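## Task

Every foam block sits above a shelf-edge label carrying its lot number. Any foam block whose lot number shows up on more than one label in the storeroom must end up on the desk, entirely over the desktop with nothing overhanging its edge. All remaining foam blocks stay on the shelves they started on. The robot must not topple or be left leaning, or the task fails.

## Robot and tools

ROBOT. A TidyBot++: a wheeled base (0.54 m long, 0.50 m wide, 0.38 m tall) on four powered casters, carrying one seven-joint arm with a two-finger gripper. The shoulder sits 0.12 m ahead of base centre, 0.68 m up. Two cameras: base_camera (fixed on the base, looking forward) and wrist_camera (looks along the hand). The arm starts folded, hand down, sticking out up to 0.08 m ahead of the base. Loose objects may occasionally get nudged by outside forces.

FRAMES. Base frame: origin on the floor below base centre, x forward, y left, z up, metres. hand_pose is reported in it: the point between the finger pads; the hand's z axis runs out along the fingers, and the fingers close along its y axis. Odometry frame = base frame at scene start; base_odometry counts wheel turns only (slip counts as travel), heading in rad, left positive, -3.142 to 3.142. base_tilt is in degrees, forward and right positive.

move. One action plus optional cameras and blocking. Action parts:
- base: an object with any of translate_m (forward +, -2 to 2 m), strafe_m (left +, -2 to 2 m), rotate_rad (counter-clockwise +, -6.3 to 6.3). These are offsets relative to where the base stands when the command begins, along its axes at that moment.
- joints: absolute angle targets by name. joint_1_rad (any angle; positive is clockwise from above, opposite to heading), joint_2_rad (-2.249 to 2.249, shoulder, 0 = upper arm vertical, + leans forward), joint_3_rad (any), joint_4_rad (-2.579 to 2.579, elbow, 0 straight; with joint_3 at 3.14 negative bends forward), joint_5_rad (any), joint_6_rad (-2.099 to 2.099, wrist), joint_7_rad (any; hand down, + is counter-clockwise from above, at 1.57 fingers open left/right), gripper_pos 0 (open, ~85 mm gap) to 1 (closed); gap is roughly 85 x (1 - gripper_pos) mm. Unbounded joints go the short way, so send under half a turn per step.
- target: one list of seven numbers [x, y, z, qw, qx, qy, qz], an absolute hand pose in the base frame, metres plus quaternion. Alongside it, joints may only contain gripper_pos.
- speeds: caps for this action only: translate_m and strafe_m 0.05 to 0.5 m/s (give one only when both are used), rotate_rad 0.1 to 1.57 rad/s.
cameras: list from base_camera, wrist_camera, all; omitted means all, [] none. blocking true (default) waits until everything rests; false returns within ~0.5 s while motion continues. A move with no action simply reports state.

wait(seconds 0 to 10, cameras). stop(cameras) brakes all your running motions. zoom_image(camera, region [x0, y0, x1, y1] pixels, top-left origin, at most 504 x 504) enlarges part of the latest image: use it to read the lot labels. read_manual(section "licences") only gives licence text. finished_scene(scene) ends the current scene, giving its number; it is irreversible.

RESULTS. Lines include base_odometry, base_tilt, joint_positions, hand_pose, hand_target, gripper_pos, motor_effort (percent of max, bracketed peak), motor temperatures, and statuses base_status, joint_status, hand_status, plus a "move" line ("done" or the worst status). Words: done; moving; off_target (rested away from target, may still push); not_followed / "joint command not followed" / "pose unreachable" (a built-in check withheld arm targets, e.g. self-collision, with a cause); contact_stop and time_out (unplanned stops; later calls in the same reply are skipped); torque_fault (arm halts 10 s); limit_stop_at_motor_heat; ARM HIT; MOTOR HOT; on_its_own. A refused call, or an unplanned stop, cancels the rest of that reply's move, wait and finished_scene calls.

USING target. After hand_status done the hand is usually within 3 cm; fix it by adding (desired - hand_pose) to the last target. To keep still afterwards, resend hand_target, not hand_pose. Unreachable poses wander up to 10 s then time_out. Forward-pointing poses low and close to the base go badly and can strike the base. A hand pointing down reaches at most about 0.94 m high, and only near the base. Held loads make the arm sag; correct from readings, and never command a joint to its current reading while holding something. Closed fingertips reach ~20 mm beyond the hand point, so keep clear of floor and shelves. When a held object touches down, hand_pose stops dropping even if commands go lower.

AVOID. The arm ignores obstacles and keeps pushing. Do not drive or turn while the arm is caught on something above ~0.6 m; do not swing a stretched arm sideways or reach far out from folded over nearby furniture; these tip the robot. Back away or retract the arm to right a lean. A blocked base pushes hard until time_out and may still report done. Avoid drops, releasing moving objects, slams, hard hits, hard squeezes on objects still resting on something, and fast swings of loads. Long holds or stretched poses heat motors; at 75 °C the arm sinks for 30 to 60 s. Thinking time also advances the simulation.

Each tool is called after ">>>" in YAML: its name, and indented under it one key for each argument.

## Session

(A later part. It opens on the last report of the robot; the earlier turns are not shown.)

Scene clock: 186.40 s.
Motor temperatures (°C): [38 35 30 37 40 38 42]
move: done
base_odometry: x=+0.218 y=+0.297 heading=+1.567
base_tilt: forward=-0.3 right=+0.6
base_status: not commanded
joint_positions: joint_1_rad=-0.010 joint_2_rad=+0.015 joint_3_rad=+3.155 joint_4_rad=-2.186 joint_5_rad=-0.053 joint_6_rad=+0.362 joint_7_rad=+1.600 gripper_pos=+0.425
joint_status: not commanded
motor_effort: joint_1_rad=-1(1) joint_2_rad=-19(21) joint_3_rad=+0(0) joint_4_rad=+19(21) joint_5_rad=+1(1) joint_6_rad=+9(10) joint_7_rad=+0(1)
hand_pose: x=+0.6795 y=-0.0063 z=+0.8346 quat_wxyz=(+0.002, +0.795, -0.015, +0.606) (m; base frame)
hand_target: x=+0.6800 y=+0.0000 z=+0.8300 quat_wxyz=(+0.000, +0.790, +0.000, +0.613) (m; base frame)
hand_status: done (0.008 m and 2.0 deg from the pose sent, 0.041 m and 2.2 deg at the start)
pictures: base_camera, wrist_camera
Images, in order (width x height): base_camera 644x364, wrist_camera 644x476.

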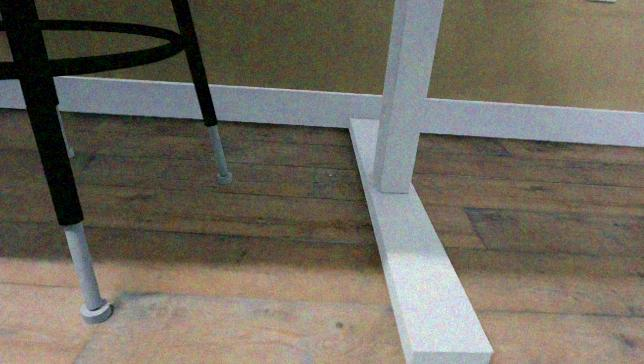

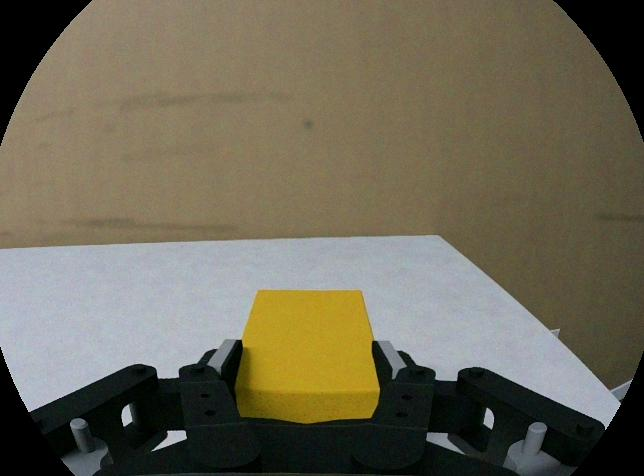

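>>> move:
  target: [0.68,0,0.785,0,0.79,0,0.613]
  cameras: ["wrist_camera"]

>>> move:
  target: [0.68,0,0.77,0,0.79,0,0.613]
  cameras: ["wrist_camera"]

>>> move:
  target: [0.68,0,0.757,0,0.79,0,0.613]
  cameras: ["wrist_camera"]

Scene clock: 187.93 s.
Motor temperatures (°C): [38 35 30 37 40 38 42]
move: done
base_odometry: x=+0.218 y=+0.297 heading=+1.567
base_tilt: forward=-0.3 right=+0.6
base_status: not commanded
joint_positions: joint_1_rad=-0.010 joint_2_rad=+0.112 joint_3_rad=+3.155 joint_4_rad=-2.276 joint_5_rad=-0.053 joint_6_rad=+0.545 joint_7_rad=+1.600 gripper_pos=+0.425
joint_status: not commanded
motor_effort: joint_1_rad=-1(1) joint_2_rad=-21(23) joint_3_rad=+0(0) joint_4_rad=+17(19) joint_5_rad=+1(1) joint_6_rad=+9(10) joint_7_rad=+0(1)
hand_pose: x=+0.6810 y=-0.0088 z=+0.7869 quat_wxyz=(+0.008, +0.796, -0.016, +0.604) (m; base frame)
hand_target: x=+0.6800 y=+0.0000 z=+0.7850 quat_wxyz=(+0.000, +0.790, +0.000, +0.613) (m; base frame)
hand_status: done (0.009 m and 2.3 deg from the pose sent, 0.050 m and 2.0 deg at the start)
pictures: wrist_camera
Images, in order (width x height): wrist_camera 644x476.

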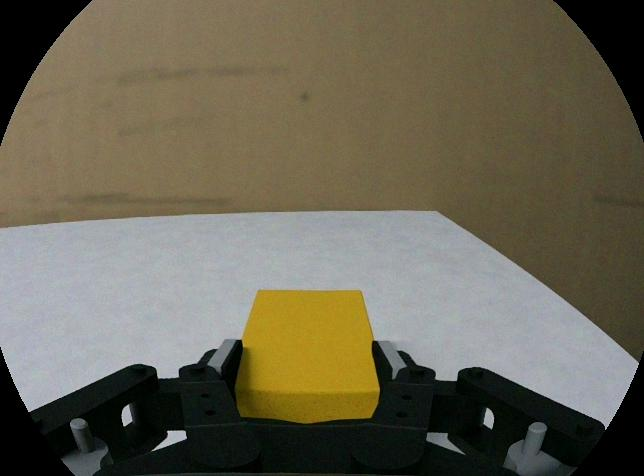

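Scene clock: 188.90 s.
Motor temperatures (°C): [38 35 30 37 40 38 42]
move: done
base_odometry: x=+0.218 y=+0.297 heading=+1.567
base_tilt: forward=-0.4 right=+0.6
base_status: not commanded
joint_positions: joint_1_rad=-0.010 joint_2_rad=+0.143 joint_3_rad=+3.155 joint_4_rad=-2.300 joint_5_rad=-0.053 joint_6_rad=+0.615 joint_7_rad=+1.600 gripper_pos=+0.425
joint_status: not commanded
motor_effort: joint_1_rad=+0(1) joint_2_rad=-21(22) joint_3_rad=+0(0) joint_4_rad=+16(18) joint_5_rad=+1(1) joint_6_rad=+9(9) joint_7_rad=+0(1)
hand_pose: x=+0.6823 y=-0.0098 z=+0.7781 quat_wxyz=(+0.009, +0.792, -0.016, +0.610) (m; base frame)
hand_target: x=+0.6800 y=+0.0000 z=+0.7700 quat_wxyz=(+0.000, +0.790, +0.000, +0.613) (m; base frame)
hand_status: done (0.013 m and 2.1 deg from the pose sent, 0.019 m and 2.3 deg at the start)
pictures: wrist_camera
Images, in order (width x height): wrist_camera 644x476.

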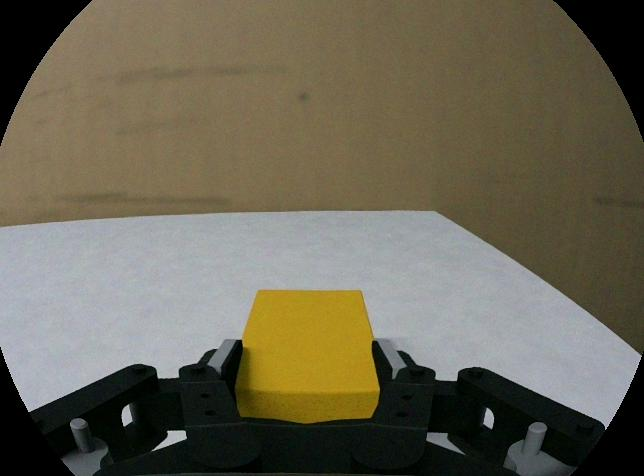

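Scene clock: 189.57 s.
Motor temperatures (°C): [38 35 30 37 40 38 42]
move: done
base_odometry: x=+0.218 y=+0.297 heading=+1.567
base_tilt: forward=-0.3 right=+0.6
base_status: not commanded
joint_positions: joint_1_rad=-0.010 joint_2_rad=+0.171 joint_3_rad=+3.155 joint_4_rad=-2.318 joint_5_rad=-0.053 joint_6_rad=+0.677 joint_7_rad=+1.600 gripper_pos=+0.425
joint_status: not commanded
motor_effort: joint_1_rad=+0(1) joint_2_rad=-20(22) joint_3_rad=+0(1) joint_4_rad=+15(17) joint_5_rad=+1(1) joint_6_rad=+8(9) joint_7_rad=+0(0)
hand_pose: x=+0.6838 y=-0.0106 z=+0.7722 quat_wxyz=(+0.011, +0.787, -0.016, +0.617) (m; base frame)
hand_target: x=+0.6800 y=+0.0000 z=+0.7570 quat_wxyz=(+0.000, +0.790, +0.000, +0.613) (m; base frame)
hand_status: done (0.019 m and 2.3 deg from the pose sent, 0.023 m and 2.1 deg at the start)
pictures: wrist_camera
Images, in order (width x height): wrist_camera 644x476.

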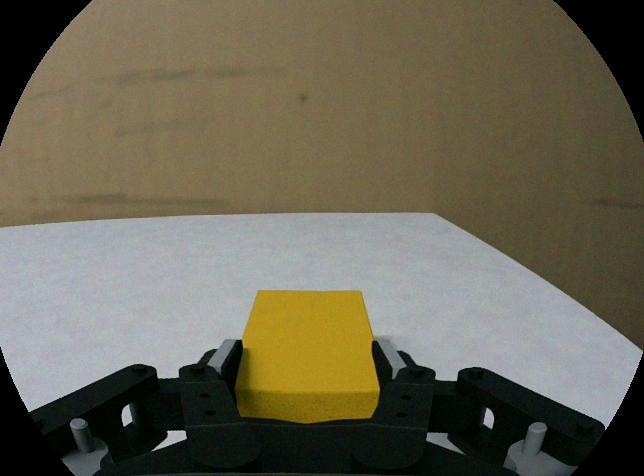

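Contact likely. Release, back off.

>>> move:
  joints: {"gripper_pos":0}

>>> move:
  base: {"translate_m":-0.3}

Scene clock: 190.53 s.
Motor temperatures (°C): [38 35 30 37 40 38 42]
move: done
base_odometry: x=+0.218 y=+0.297 heading=+1.567
base_tilt: forward=-0.3 right=+0.6
base_status: not commanded
joint_positions: joint_1_rad=-0.010 joint_2_rad=+0.172 joint_3_rad=+3.155 joint_4_rad=-2.318 joint_5_rad=-0.053 joint_6_rad=+0.677 joint_7_rad=+1.600 gripper_pos=+0.000
joint_status: all done
motor_effort: joint_1_rad=+0(1) joint_2_rad=-21(22) joint_3_rad=+0(0) joint_4_rad=+16(16) joint_5_rad=+1(1) joint_6_rad=+9(9) joint_7_rad=+0(1)
hand_pose: x=+0.6839 y=-0.0106 z=+0.7715 quat_wxyz=(+0.011, +0.787, -0.016, +0.616) (m; base frame)
hand_target: x=+0.6800 y=+0.0000 z=+0.7570 quat_wxyz=(+0.000, +0.790, +0.000, +0.613) (m; base frame)
hand_status: not commanded
pictures: base_camera, wrist_camera
Images, in order (width x height): base_camera 644x364, wrist_camera 644x476.

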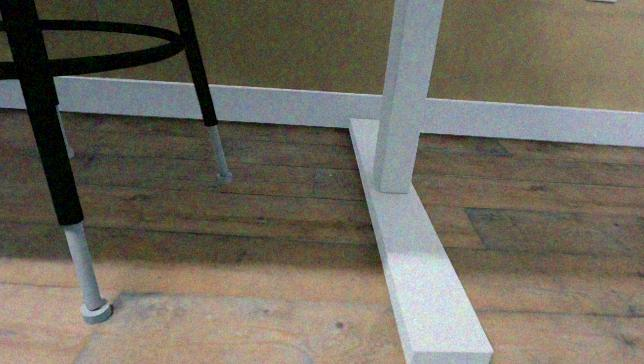

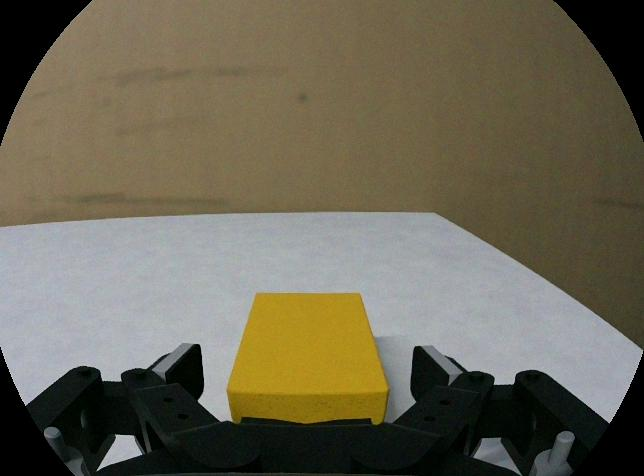

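Scene clock: 192.47 s.
Motor temperatures (°C): [38 35 30 37 40 38 42]
move: done
base_odometry: x=+0.217 y=-0.003 heading=+1.567
base_tilt: forward=-0.4 right=+0.6
base_status: done
joint_positions: joint_1_rad=-0.010 joint_2_rad=+0.178 joint_3_rad=+3.155 joint_4_rad=-2.325 joint_5_rad=-0.053 joint_6_rad=+0.677 joint_7_rad=+1.600 gripper_pos=+0.000
joint_status: not commanded
motor_effort: joint_1_rad=-1(1) joint_2_rad=-22(23) joint_3_rad=+0(1) joint_4_rad=+16(17) joint_5_rad=+1(1) joint_6_rad=+9(9) joint_7_rad=+0(1)
hand_pose: x=+0.6822 y=-0.0106 z=+0.7648 quat_wxyz=(+0.011, +0.791, -0.016, +0.611) (m; base frame)
hand_target: x=+0.6800 y=+0.0000 z=+0.7570 quat_wxyz=(+0.000, +0.790, +0.000, +0.613) (m; base frame)
hand_status: not commanded
pictures: base_camera, wrist_camera
Images, in order (width x height): base_camera 644x364, wrist_camera 644x476.

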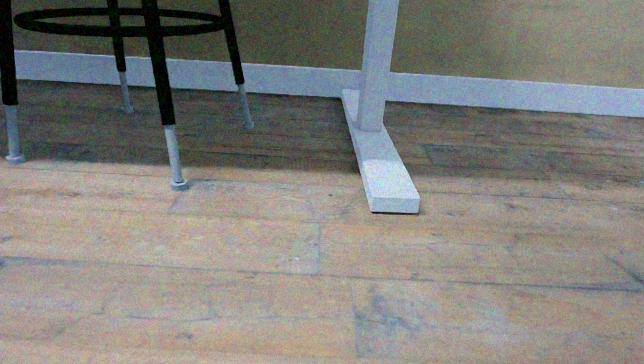

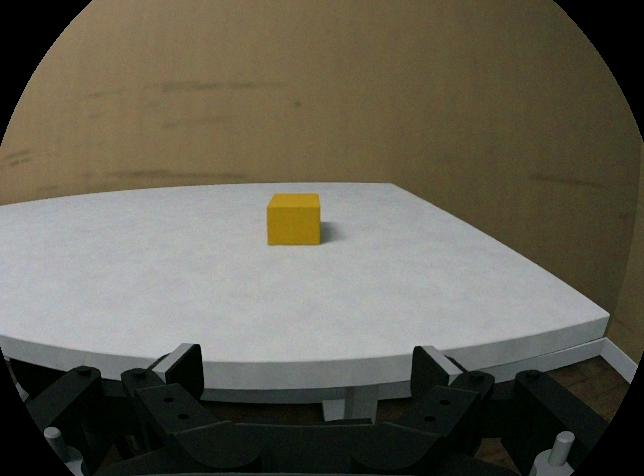

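>>> move:
  joints: {"joint_1_rad":0,"joint_2_rad":-0.8,"joint_3_rad":3.14,"joint_4_rad":-2.1,"joint_5_rad":0,"joint_6_rad":-0.6,"joint_7_rad":1.57}
  base: {"rotate_rad":1.572}
  cameras: []

>>> move:
  base: {"translate_m":1.6,"strafe_m":-0.04}

>>> move:
  target: [0.62,0,1.09,0,0.788,0,0.616]

Scene clock: 195.33 s.
Motor temperatures (°C): [38 35 30 37 40 38 42]
move: done
base_odometry: x=+0.217 y=-0.003 heading=+3.138
base_tilt: forward=-0.3 right=+0.6
base_status: done
joint_positions: joint_1_rad=-0.007 joint_2_rad=-0.788 joint_3_rad=+3.141 joint_4_rad=-2.115 joint_5_rad=-0.053 joint_6_rad=-0.550 joint_7_rad=+1.600 gripper_pos=+0.000
joint_status: all done
motor_effort: joint_1_rad=+0(3) joint_2_rad=+5(23) joint_3_rad=+1(4) joint_4_rad=+22(23) joint_5_rad=+0(3) joint_6_rad=+8(10) joint_7_rad=+0(1)
hand_pose: x=+0.4226 y=+0.0122 z=+0.9608 quat_wxyz=(-0.018, +0.806, +0.005, +0.591) (m; base frame)
hand_target: x=+0.4146 y=+0.0020 z=+0.9584 quat_wxyz=(+0.000, +0.813, +0.000, +0.582) (m; base frame)
hand_status: not commanded
pictures: none
No camera images: "cameras" was empty.

Scene clock: 199.90 s.
Motor temperatures (°C): [38 35 30 37 40 38 42]
move: done
base_odometry: x=-1.383 y=+0.042 heading=+3.139
base_tilt: forward=-0.3 right=+0.6
base_status: done
joint_positions: joint_1_rad=-0.007 joint_2_rad=-0.792 joint_3_rad=+3.141 joint_4_rad=-2.114 joint_5_rad=-0.053 joint_6_rad=-0.553 joint_7_rad=+1.600 gripper_pos=+0.000
joint_status: not commanded
motor_effort: joint_1_rad=+0(1) joint_2_rad=+5(8) joint_3_rad=+1(2) joint_4_rad=+21(23) joint_5_rad=+0(1) joint_6_rad=+8(9) joint_7_rad=+0(1)
hand_pose: x=+0.4212 y=+0.0123 z=+0.9618 quat_wxyz=(-0.018, +0.806, +0.005, +0.592) (m; base frame)
hand_target: x=+0.4146 y=+0.0020 z=+0.9584 quat_wxyz=(+0.000, +0.813, +0.000, +0.582) (m; base frame)
hand_status: not commanded
pictures: base_camera, wrist_camera
Images, in order (width x height): base_camera 644x364, wrist_camera 644x476.

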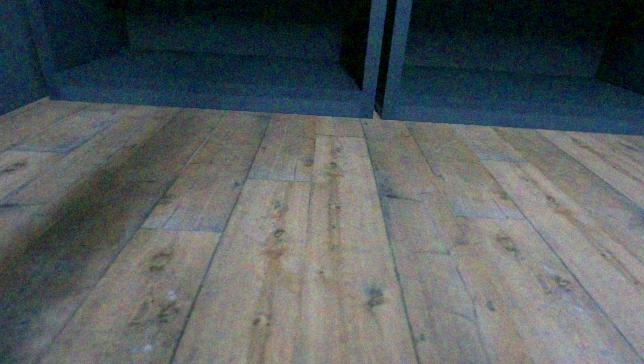

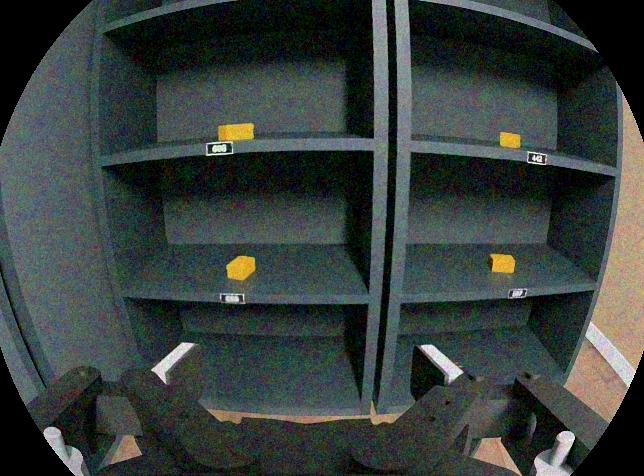

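Scene clock: 201.67 s.
Motor temperatures (°C): [38 35 30 37 40 38 42]
move: done
base_odometry: x=-1.383 y=+0.042 heading=+3.139
base_tilt: forward=-0.3 right=+0.6
base_status: not commanded
joint_positions: joint_1_rad=-0.007 joint_2_rad=-0.268 joint_3_rad=+3.141 joint_4_rad=-1.597 joint_5_rad=-0.053 joint_6_rad=-0.541 joint_7_rad=+1.600 gripper_pos=+0.000
joint_status: not commanded
motor_effort: joint_1_rad=+0(1) joint_2_rad=-12(13) joint_3_rad=+1(1) joint_4_rad=+21(23) joint_5_rad=+1(1) joint_6_rad=+9(10) joint_7_rad=+0(1)
hand_pose: x=+0.6099 y=+0.0135 z=+1.0712 quat_wxyz=(-0.018, +0.804, +0.004, +0.594) (m; base frame)
hand_target: x=+0.6200 y=+0.0000 z=+1.0899 quat_wxyz=(+0.000, +0.788, +0.000, +0.616) (m; base frame)
hand_status: done (0.025 m and 3.8 deg from the pose sent, 0.237 m and 4.1 deg at the start)
pictures: base_camera, wrist_camera
Images, in order (width x height): base_camera 644x364, wrist_camera 644x476.

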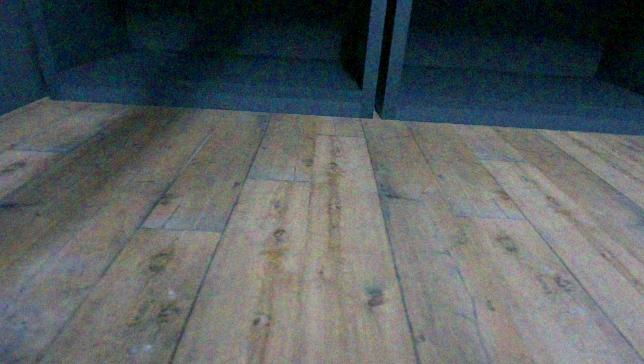

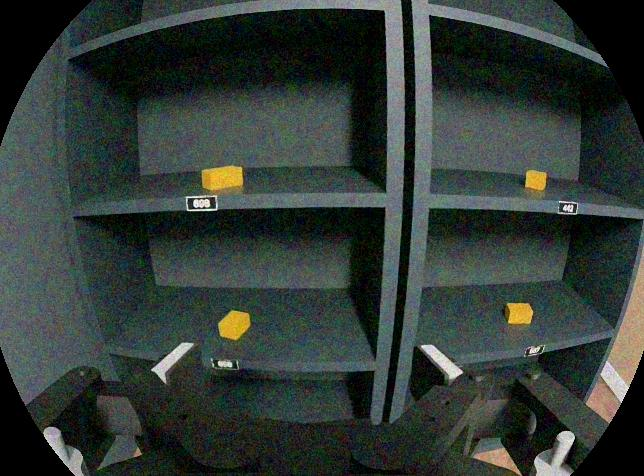

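>>> move:
  base: {"translate_m":0.62,"strafe_m":0.24}

Scene clock: 204.47 s.
Motor temperatures (°C): [38 35 30 37 40 38 42]
move: done
base_odometry: x=-2.004 y=-0.196 heading=+3.139
base_tilt: forward=-0.3 right=+0.6
base_status: done
joint_positions: joint_1_rad=-0.007 joint_2_rad=-0.263 joint_3_rad=+3.142 joint_4_rad=-1.595 joint_5_rad=-0.053 joint_6_rad=-0.541 joint_7_rad=+1.600 gripper_pos=+0.000
joint_status: not commanded
motor_effort: joint_1_rad=-1(1) joint_2_rad=-11(14) joint_3_rad=+0(2) joint_4_rad=+21(23) joint_5_rad=+0(1) joint_6_rad=+9(9) joint_7_rad=+0(1)
hand_pose: x=+0.6121 y=+0.0132 z=+1.0703 quat_wxyz=(-0.018, +0.805, +0.004, +0.593) (m; base frame)
hand_target: x=+0.6200 y=+0.0000 z=+1.0899 quat_wxyz=(+0.000, +0.788, +0.000, +0.616) (m; base frame)
hand_status: not commanded
pictures: base_camera, wrist_camera
Images, in order (width x height): base_camera 644x364, wrist_camera 644x476.

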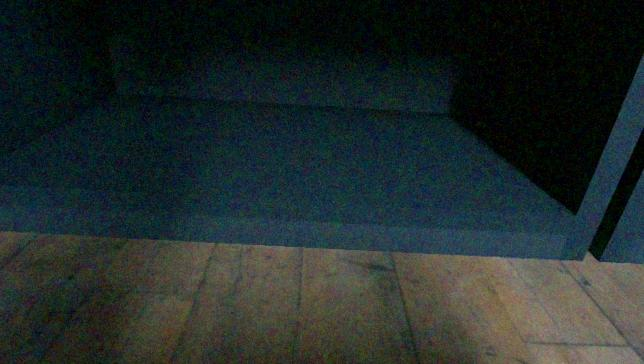

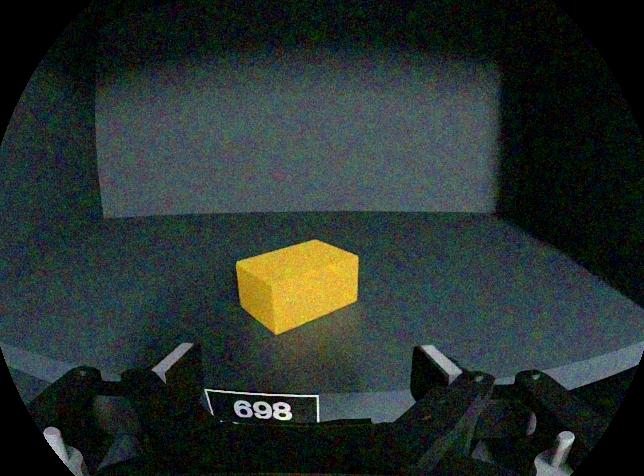

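>>> move:
  base: {"strafe_m":0.1}
  cameras: []

>>> move:
  target: [0.66,0.08,1.11,0.2505,0.7198,-0.3205,0.5627]

>>> move:
  target: [0.69,0.05,1.043,0.2505,0.7198,-0.3205,0.5627]

Scene clock: 206.37 s.
Motor temperatures (°C): [38 35 30 37 40 38 42]
move: done
base_odometry: x=-2.004 y=-0.296 heading=+3.138
base_tilt: forward=-0.3 right=+0.6
base_status: done
joint_positions: joint_1_rad=-0.007 joint_2_rad=-0.263 joint_3_rad=+3.145 joint_4_rad=-1.595 joint_5_rad=-0.053 joint_6_rad=-0.541 joint_7_rad=+1.600 gripper_pos=+0.000
joint_status: not commanded
motor_effort: joint_1_rad=-1(2) joint_2_rad=-12(12) joint_3_rad=+0(3) joint_4_rad=+22(23) joint_5_rad=+1(1) joint_6_rad=+9(9) joint_7_rad=+0(0)
hand_pose: x=+0.6122 y=+0.0114 z=+1.0705 quat_wxyz=(-0.017, +0.805, +0.003, +0.593) (m; base frame)
hand_target: x=+0.6200 y=+0.0000 z=+1.0899 quat_wxyz=(+0.000, +0.788, +0.000, +0.616) (m; base frame)
hand_status: not commanded
pictures: none
No camera images: "cameras" was empty.

Scene clock: 209.50 s.
Motor temperatures (°C): [38 35 30 37 40 38 42]
move: done
base_odometry: x=-2.004 y=-0.296 heading=+3.138
base_tilt: forward=-0.3 right=+0.6
base_status: not commanded
joint_positions: joint_1_rad=+1.983 joint_2_rad=-0.827 joint_3_rad=+2.145 joint_4_rad=-0.795 joint_5_rad=-0.361 joint_6_rad=-1.283 joint_7_rad=+1.065 gripper_pos=+0.000
joint_status: not commanded
motor_effort: joint_1_rad=+0(2) joint_2_rad=+28(30) joint_3_rad=+11(12) joint_4_rad=+8(23) joint_5_rad=+5(5) joint_6_rad=+8(9) joint_7_rad=+0(1)
hand_pose: x=+0.6429 y=+0.0547 z=+1.1424 quat_wxyz=(+0.282, +0.700, -0.313, +0.577) (m; base frame)
hand_target: x=+0.6600 y=+0.0800 z=+1.1100 quat_wxyz=(+0.250, +0.720, -0.320, +0.563) (m; base frame)
hand_status: done (0.045 m and 4.6 deg from the pose sent, 0.092 m and 49.6 deg at the start)
pictures: base_camera, wrist_camera
Images, in order (width x height): base_camera 644x364, wrist_camera 644x476.

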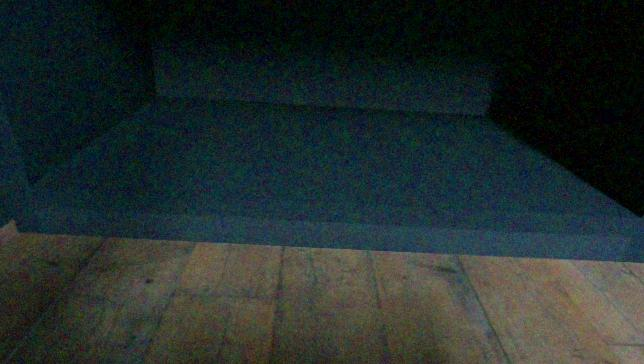

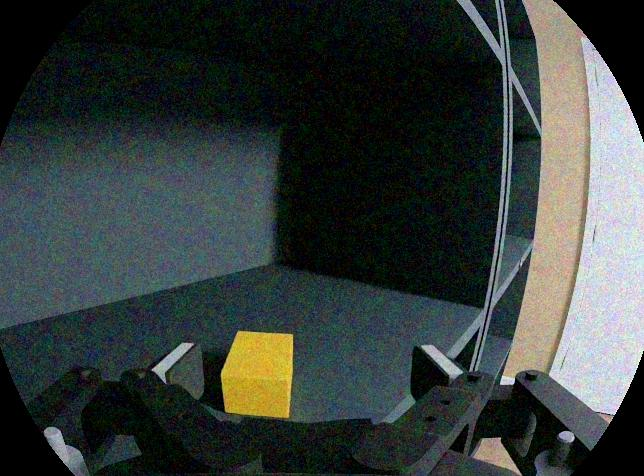

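Scene clock: 210.87 s.
Motor temperatures (°C): [38 35 30 37 40 38 42]
move: done
base_odometry: x=-2.004 y=-0.296 heading=+3.138
base_tilt: forward=-0.3 right=+0.5
base_status: not commanded
joint_positions: joint_1_rad=+1.982 joint_2_rad=-0.908 joint_3_rad=+2.079 joint_4_rad=-1.026 joint_5_rad=-0.361 joint_6_rad=-1.154 joint_7_rad=+1.056 gripper_pos=+0.000
joint_status: not commanded
motor_effort: joint_1_rad=-1(1) joint_2_rad=+29(30) joint_3_rad=+14(14) joint_4_rad=+9(11) joint_5_rad=+5(5) joint_6_rad=+8(8) joint_7_rad=+0(1)
hand_pose: x=+0.6666 y=+0.0218 z=+1.0601 quat_wxyz=(+0.291, +0.716, -0.329, +0.543) (m; base frame)
hand_target: x=+0.6900 y=+0.0500 z=+1.0430 quat_wxyz=(+0.250, +0.720, -0.320, +0.563) (m; base frame)
hand_status: done (0.040 m and 5.2 deg from the pose sent, 0.110 m and 4.6 deg at the start)
pictures: base_camera, wrist_camera
Images, in order (width x height): base_camera 644x364, wrist_camera 644x476.

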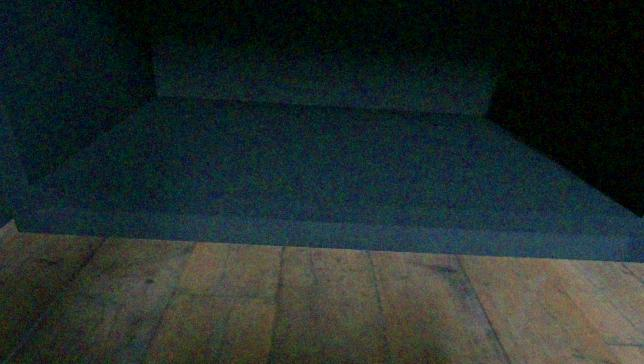

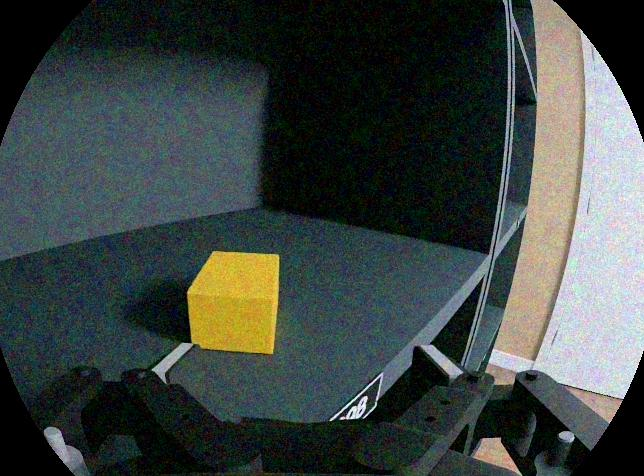

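>>> move:
  target: [0.69,0.05,1.012,0.2505,0.7198,-0.3205,0.5627]
  base: {"translate_m":0.04,"strafe_m":0.035}

Scene clock: 213.13 s.
Motor temperatures (°C): [38 35 30 37 40 38 42]
move: done
base_odometry: x=-2.044 y=-0.332 heading=+3.139
base_tilt: forward=-0.3 right=+0.6
base_status: done
joint_positions: joint_1_rad=+1.942 joint_2_rad=-0.965 joint_3_rad=+2.060 joint_4_rad=-1.132 joint_5_rad=-0.361 joint_6_rad=-1.080 joint_7_rad=+1.042 gripper_pos=+0.000
joint_status: not commanded
motor_effort: joint_1_rad=+0(2) joint_2_rad=+30(32) joint_3_rad=+15(17) joint_4_rad=+10(11) joint_5_rad=+5(6) joint_6_rad=+7(8) joint_7_rad=+0(1)
hand_pose: x=+0.6728 y=+0.0317 z=+1.0240 quat_wxyz=(+0.294, +0.719, -0.318, +0.543) (m; base frame)
hand_target: x=+0.6900 y=+0.0500 z=+1.0120 quat_wxyz=(+0.250, +0.720, -0.320, +0.563) (m; base frame)
hand_status: done (0.028 m and 5.4 deg from the pose sent, 0.060 m and 5.2 deg at the start)
pictures: base_camera, wrist_camera
Images, in order (width x height): base_camera 644x364, wrist_camera 644x476.

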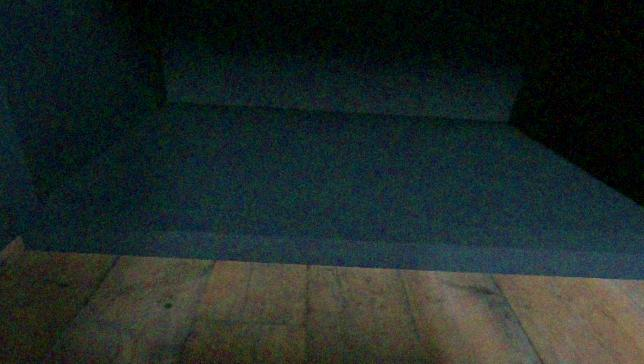

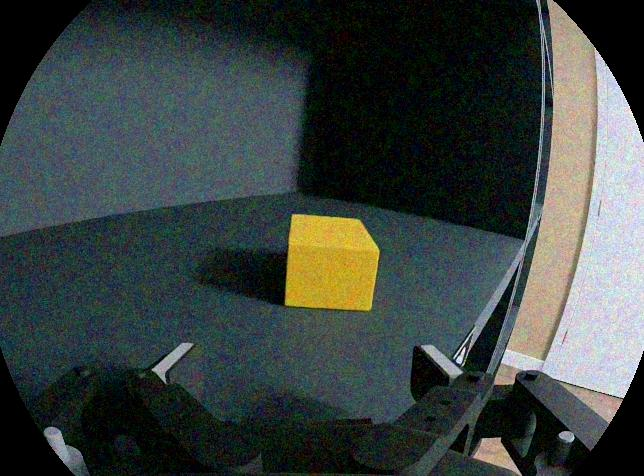

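>>> move:
  target: [0.69,0.05,1.022,0.2505,0.7198,-0.3205,0.5627]
  cameras: []

>>> move:
  base: {"translate_m":0.084,"strafe_m":-0.118}
  speeds: {"translate_m":0.15}

Scene clock: 214.00 s.
Motor temperatures (°C): [38 35 30 37 40 38 42]
move: done
base_odometry: x=-2.044 y=-0.332 heading=+3.139
base_tilt: forward=-0.3 right=+0.6
base_status: not commanded
joint_positions: joint_1_rad=+1.942 joint_2_rad=-0.962 joint_3_rad=+2.060 joint_4_rad=-1.127 joint_5_rad=-0.361 joint_6_rad=-1.080 joint_7_rad=+1.042 gripper_pos=+0.000
joint_status: not commanded
motor_effort: joint_1_rad=+0(1) joint_2_rad=+29(30) joint_3_rad=+15(15) joint_4_rad=+9(10) joint_5_rad=+5(5) joint_6_rad=+7(8) joint_7_rad=+0(1)
hand_pose: x=+0.6735 y=+0.0328 z=+1.0263 quat_wxyz=(+0.292, +0.719, -0.317, +0.545) (m; base frame)
hand_target: x=+0.6900 y=+0.0500 z=+1.0220 quat_wxyz=(+0.250, +0.720, -0.320, +0.563) (m; base frame)
hand_status: done (0.024 m and 5.2 deg from the pose sent, 0.025 m and 5.4 deg at the start)
pictures: none
No camera images: "cameras" was empty.

Scene clock: 215.60 s.
Motor temperatures (°C): [38 35 30 37 40 38 42]
move: done
base_odometry: x=-2.128 y=-0.213 heading=+3.139
base_tilt: forward=-0.3 right=+0.6
base_status: done
joint_positions: joint_1_rad=+1.940 joint_2_rad=-0.960 joint_3_rad=+2.060 joint_4_rad=-1.127 joint_5_rad=-0.361 joint_6_rad=-1.080 joint_7_rad=+1.042 gripper_pos=+0.000
joint_status: not commanded
motor_effort: joint_1_rad=+0(4) joint_2_rad=+29(31) joint_3_rad=+15(16) joint_4_rad=+10(11) joint_5_rad=+5(5) joint_6_rad=+7(8) joint_7_rad=+0(1)
hand_pose: x=+0.6731 y=+0.0331 z=+1.0268 quat_wxyz=(+0.291, +0.719, -0.317, +0.545) (m; base frame)
hand_target: x=+0.6900 y=+0.0500 z=+1.0220 quat_wxyz=(+0.250, +0.720, -0.320, +0.563) (m; base frame)
hand_status: not commanded
pictures: base_camera, wrist_camera
Images, in order (width x height): base_camera 644x364, wrist_camera 644x476.

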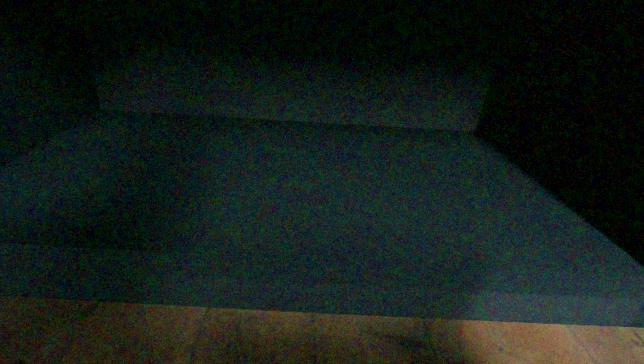

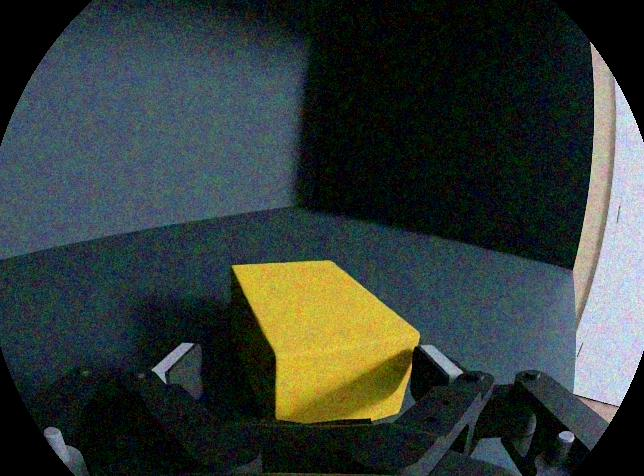

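>>> move:
  base: {"translate_m":-0.04,"strafe_m":0.04}
  cameras: []

>>> move:
  base: {"translate_m":-0.02,"strafe_m":-0.02}
  cameras: ["wrist_camera"]

>>> move:
  base: {"translate_m":0.05,"strafe_m":-0.055}
  cameras: ["wrist_camera"]

Scene clock: 217.00 s.
Motor temperatures (°C): [38 35 30 37 40 38 42]
move: done
base_odometry: x=-2.088 y=-0.253 heading=+3.139
base_tilt: forward=-0.3 right=+0.6
base_status: done
joint_positions: joint_1_rad=+1.932 joint_2_rad=-0.958 joint_3_rad=+2.060 joint_4_rad=-1.127 joint_5_rad=-0.361 joint_6_rad=-1.080 joint_7_rad=+1.042 gripper_pos=+0.000
joint_status: not commanded
motor_effort: joint_1_rad=-1(5) joint_2_rad=+28(31) joint_3_rad=+15(16) joint_4_rad=+10(11) joint_5_rad=+5(6) joint_6_rad=+7(8) joint_7_rad=+0(0)
hand_pose: x=+0.6727 y=+0.0371 z=+1.0272 quat_wxyz=(+0.288, +0.721, -0.315, +0.546) (m; base frame)
hand_target: x=+0.6900 y=+0.0500 z=+1.0220 quat_wxyz=(+0.250, +0.720, -0.320, +0.563) (m; base frame)
hand_status: not commanded
pictures: none
No camera images: "cameras" was empty.

Scene clock: 217.80 s.
Motor temperatures (°C): [38 35 30 37 40 38 42]
move: done
base_odometry: x=-2.068 y=-0.234 heading=+3.139
base_tilt: forward=-0.3 right=+0.6
base_status: done
joint_positions: joint_1_rad=+1.932 joint_2_rad=-0.948 joint_3_rad=+2.059 joint_4_rad=-1.127 joint_5_rad=-0.361 joint_6_rad=-1.080 joint_7_rad=+1.042 gripper_pos=+0.000
joint_status: not commanded
motor_effort: joint_1_rad=+0(2) joint_2_rad=+28(35) joint_3_rad=+15(18) joint_4_rad=+10(11) joint_5_rad=+5(6) joint_6_rad=+7(8) joint_7_rad=+0(1)
hand_pose: x=+0.6716 y=+0.0339 z=+1.0294 quat_wxyz=(+0.284, +0.721, -0.318, +0.546) (m; base frame)
hand_target: x=+0.6900 y=+0.0500 z=+1.0220 quat_wxyz=(+0.250, +0.720, -0.320, +0.563) (m; base frame)
hand_status: not commanded
pictures: wrist_camera
Images, in order (width x height): wrist_camera 644x476.

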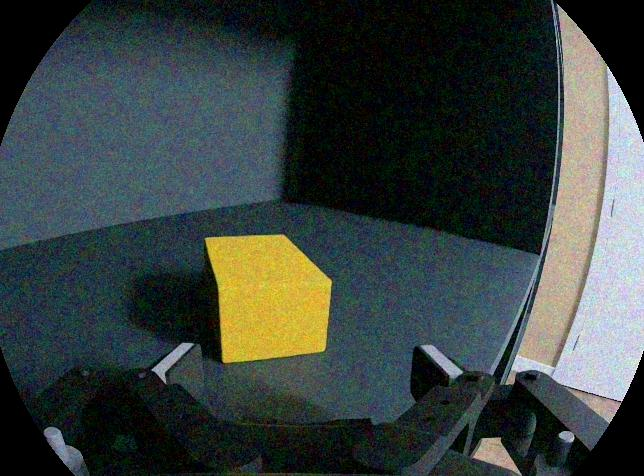

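Scene clock: 218.97 s.
Motor temperatures (°C): [38 35 30 37 40 38 42]
move: done
base_odometry: x=-2.118 y=-0.178 heading=+3.139
base_tilt: forward=-0.3 right=+0.6
base_status: done
joint_positions: joint_1_rad=+1.942 joint_2_rad=-0.948 joint_3_rad=+2.059 joint_4_rad=-1.127 joint_5_rad=-0.361 joint_6_rad=-1.080 joint_7_rad=+1.042 gripper_pos=+0.000
joint_status: not commanded
motor_effort: joint_1_rad=+0(5) joint_2_rad=+28(30) joint_3_rad=+15(16) joint_4_rad=+10(12) joint_5_rad=+5(5) joint_6_rad=+8(8) joint_7_rad=+0(1)
hand_pose: x=+0.6719 y=+0.0284 z=+1.0294 quat_wxyz=(+0.287, +0.720, -0.321, +0.545) (m; base frame)
hand_target: x=+0.6900 y=+0.0500 z=+1.0220 quat_wxyz=(+0.250, +0.720, -0.320, +0.563) (m; base frame)
hand_status: not commanded
pictures: wrist_camera
Images, in order (width x height): wrist_camera 644x476.

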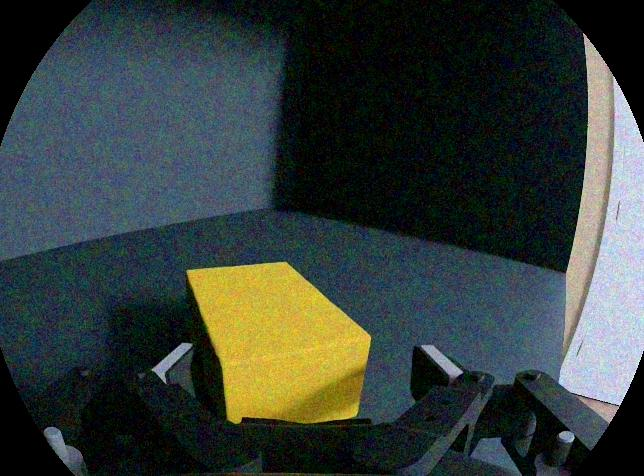

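>>> move:
  base: {"translate_m":0.025,"strafe_m":-0.012}
  cameras: []

>>> move:
  joints: {"gripper_pos":0.45}
  cameras: ["wrist_camera"]

Scene clock: 219.97 s.
Motor temperatures (°C): [38 35 30 37 40 38 42]
move: done
base_odometry: x=-2.143 y=-0.166 heading=+3.139
base_tilt: forward=-0.3 right=+0.6
base_status: done
joint_positions: joint_1_rad=+1.943 joint_2_rad=-0.948 joint_3_rad=+2.059 joint_4_rad=-1.127 joint_5_rad=-0.361 joint_6_rad=-1.080 joint_7_rad=+1.042 gripper_pos=+0.000
joint_status: not commanded
motor_effort: joint_1_rad=-1(4) joint_2_rad=+29(30) joint_3_rad=+15(16) joint_4_rad=+10(11) joint_5_rad=+5(6) joint_6_rad=+8(8) joint_7_rad=+0(1)
hand_pose: x=+0.6719 y=+0.0275 z=+1.0294 quat_wxyz=(+0.287, +0.719, -0.322, +0.544) (m; base frame)
hand_target: x=+0.6900 y=+0.0500 z=+1.0220 quat_wxyz=(+0.250, +0.720, -0.320, +0.563) (m; base frame)
hand_status: not commanded
pictures: none
No camera images: "cameras" was empty.

Scene clock: 220.77 s.
Motor temperatures (°C): [38 35 30 37 40 38 42]
move: off_target
base_odometry: x=-2.143 y=-0.166 heading=+3.139
base_tilt: forward=-0.3 right=+0.6
base_status: not commanded
joint_positions: joint_1_rad=+1.943 joint_2_rad=-0.948 joint_3_rad=+2.060 joint_4_rad=-1.127 joint_5_rad=-0.361 joint_6_rad=-1.077 joint_7_rad=+1.042 gripper_pos=+0.274
joint_status: gripper_pos off_target (ended at +0.274, target +0.450)
motor_effort: joint_1_rad=-1(1) joint_2_rad=+28(29) joint_3_rad=+14(15) joint_4_rad=+9(10) joint_5_rad=+4(5) joint_6_rad=+7(8) joint_7_rad=+0(1)
hand_pose: x=+0.6723 y=+0.0276 z=+1.0304 quat_wxyz=(+0.287, +0.719, -0.321, +0.546) (m; base frame)
hand_target: x=+0.6900 y=+0.0500 z=+1.0220 quat_wxyz=(+0.250, +0.720, -0.320, +0.563) (m; base frame)
hand_status: not commanded
pictures: wrist_camera
Images, in order (width x height): wrist_camera 644x476.

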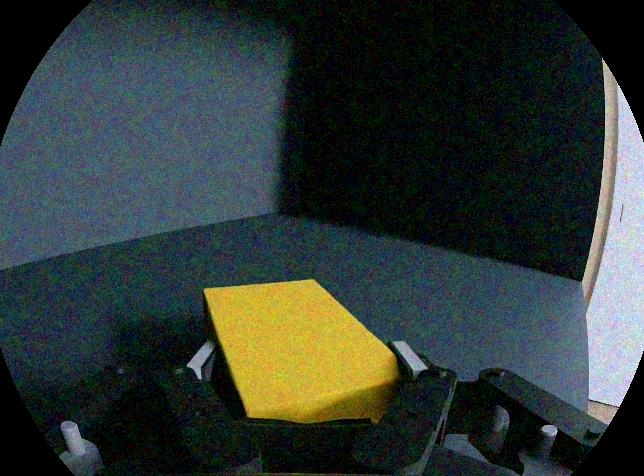

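>>> move:
  joints: {"gripper_pos":0}
  cameras: []

>>> move:
  base: {"translate_m":-0.08,"strafe_m":0.06}
  cameras: []

>>> move:
  target: [0.69,0.05,1.032,0.170,0.7575,-0.217,0.592]

Scene clock: 221.80 s.
Motor temperatures (°C): [38 35 30 37 40 38 42]
move: done
base_odometry: x=-2.143 y=-0.166 heading=+3.139
base_tilt: forward=-0.3 right=+0.6
base_status: not commanded
joint_positions: joint_1_rad=+1.943 joint_2_rad=-0.948 joint_3_rad=+2.060 joint_4_rad=-1.127 joint_5_rad=-0.361 joint_6_rad=-1.077 joint_7_rad=+1.042 gripper_pos=+0.000
joint_status: all done
motor_effort: joint_1_rad=+0(1) joint_2_rad=+28(29) joint_3_rad=+15(15) joint_4_rad=+10(10) joint_5_rad=+5(5) joint_6_rad=+7(8) joint_7_rad=+0(1)
hand_pose: x=+0.6723 y=+0.0276 z=+1.0304 quat_wxyz=(+0.287, +0.719, -0.321, +0.546) (m; base frame)
hand_target: x=+0.6900 y=+0.0500 z=+1.0220 quat_wxyz=(+0.250, +0.720, -0.320, +0.563) (m; base frame)
hand_status: not commanded
pictures: none
No camera images: "cameras" was empty.

Scene clock: 223.03 s.
Motor temperatures (°C): [38 35 30 37 40 38 42]
move: done
base_odometry: x=-2.063 y=-0.226 heading=+3.139
base_tilt: forward=-0.3 right=+0.6
base_status: done
joint_positions: joint_1_rad=+1.936 joint_2_rad=-0.949 joint_3_rad=+2.060 joint_4_rad=-1.127 joint_5_rad=-0.361 joint_6_rad=-1.077 joint_7_rad=+1.042 gripper_pos=+0.000
joint_status: not commanded
motor_effort: joint_1_rad=-1(5) joint_2_rad=+28(33) joint_3_rad=+15(17) joint_4_rad=+10(11) joint_5_rad=+5(6) joint_6_rad=+7(8) joint_7_rad=+0(1)
hand_pose: x=+0.6722 y=+0.0321 z=+1.0302 quat_wxyz=(+0.285, +0.720, -0.318, +0.547) (m; base frame)
hand_target: x=+0.6900 y=+0.0500 z=+1.0220 quat_wxyz=(+0.250, +0.720, -0.320, +0.563) (m; base frame)
hand_status: not commanded
pictures: none
No camera images: "cameras" was empty.

Scene clock: 224.67 s.
Motor temperatures (°C): [38 36 30 37 40 38 42]
move: done
base_odometry: x=-2.063 y=-0.226 heading=+3.139
base_tilt: forward=-0.3 right=+0.6
base_status: not commanded
joint_positions: joint_1_rad=+1.747 joint_2_rad=-0.755 joint_3_rad=+1.981 joint_4_rad=-1.336 joint_5_rad=-0.361 joint_6_rad=-0.765 joint_7_rad=+1.157 gripper_pos=+0.000
joint_status: not commanded
motor_effort: joint_1_rad=+0(1) joint_2_rad=+21(30) joint_3_rad=+14(15) joint_4_rad=+15(16) joint_5_rad=+3(5) joint_6_rad=+8(9) joint_7_rad=+0(1)
hand_pose: x=+0.6815 y=+0.0352 z=+1.0368 quat_wxyz=(+0.172, +0.753, -0.248, +0.585) (m; base frame)
hand_target: x=+0.6900 y=+0.0500 z=+1.0320 quat_wxyz=(+0.170, +0.757, -0.217, +0.592) (m; base frame)
hand_status: done (0.018 m and 3.7 deg from the pose sent, 0.025 m and 18.9 deg at the start)
pictures: base_camera, wrist_camera
Images, in order (width x height): base_camera 644x364, wrist_camera 644x476.

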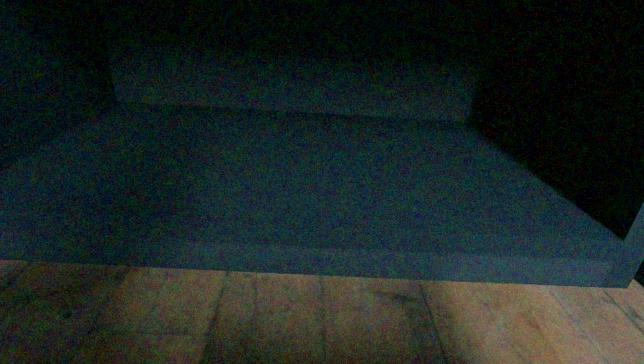

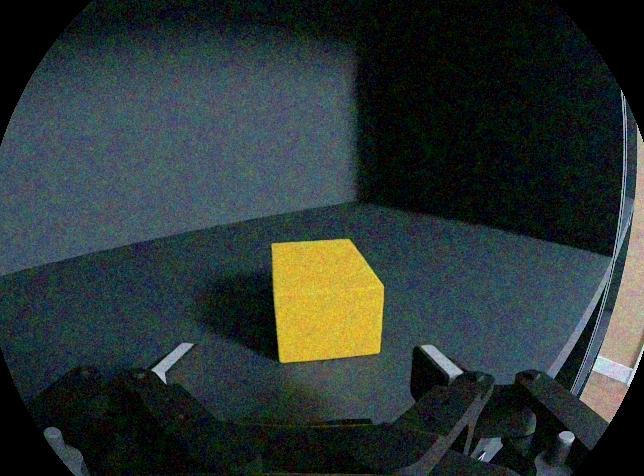

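>>> move:
  base: {"translate_m":0.08,"strafe_m":-0.072}
  speeds: {"translate_m":0.15}
  cameras: ["wrist_camera"]

>>> move:
  joints: {"gripper_pos":0.5}
  cameras: ["wrist_camera"]

Scene clock: 226.20 s.
Motor temperatures (°C): [38 36 30 37 40 38 42]
move: done
base_odometry: x=-2.143 y=-0.154 heading=+3.138
base_tilt: forward=-0.3 right=+0.6
base_status: done
joint_positions: joint_1_rad=+1.734 joint_2_rad=-0.752 joint_3_rad=+1.978 joint_4_rad=-1.338 joint_5_rad=-0.361 joint_6_rad=-0.761 joint_7_rad=+1.157 gripper_pos=+0.000
joint_status: not commanded
motor_effort: joint_1_rad=+0(3) joint_2_rad=+21(23) joint_3_rad=+14(15) joint_4_rad=+15(16) joint_5_rad=+3(3) joint_6_rad=+7(9) joint_7_rad=+0(1)
hand_pose: x=+0.6817 y=+0.0427 z=+1.0361 quat_wxyz=(+0.167, +0.755, -0.243, +0.586) (m; base frame)
hand_target: x=+0.6900 y=+0.0500 z=+1.0320 quat_wxyz=(+0.170, +0.757, -0.217, +0.592) (m; base frame)
hand_status: not commanded
pictures: wrist_camera
Images, in order (width x height): wrist_camera 644x476.

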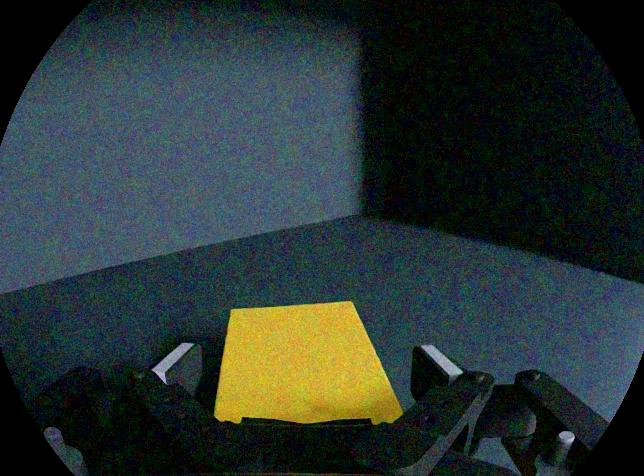

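Scene clock: 227.03 s.
Motor temperatures (°C): [38 36 30 37 40 38 42]
move: off_target
base_odometry: x=-2.143 y=-0.154 heading=+3.138
base_tilt: forward=-0.3 right=+0.6
base_status: not commanded
joint_positions: joint_1_rad=+1.734 joint_2_rad=-0.752 joint_3_rad=+1.978 joint_4_rad=-1.338 joint_5_rad=-0.361 joint_6_rad=-0.759 joint_7_rad=+1.157 gripper_pos=+0.385
joint_status: gripper_pos off_target (ended at +0.385, target +0.500)
motor_effort: joint_1_rad=+0(1) joint_2_rad=+21(22) joint_3_rad=+14(14) joint_4_rad=+16(16) joint_5_rad=+3(3) joint_6_rad=+8(9) joint_7_rad=+0(1)
hand_pose: x=+0.6821 y=+0.0428 z=+1.0367 quat_wxyz=(+0.166, +0.755, -0.242, +0.587) (m; base frame)
hand_target: x=+0.6900 y=+0.0500 z=+1.0320 quat_wxyz=(+0.170, +0.757, -0.217, +0.592) (m; base frame)
hand_status: not commanded
pictures: wrist_camera
Images, in order (width x height): wrist_camera 644x476.

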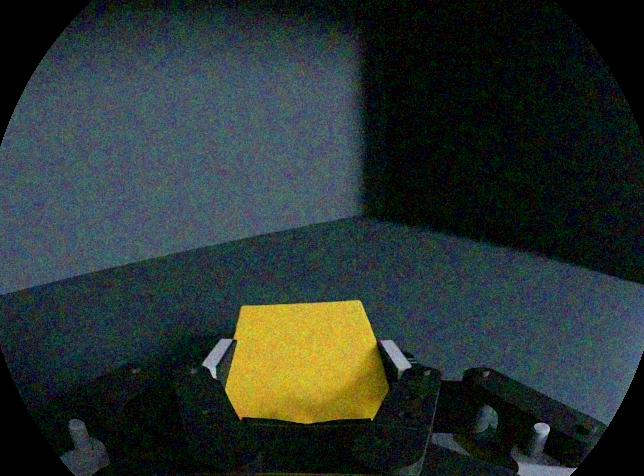

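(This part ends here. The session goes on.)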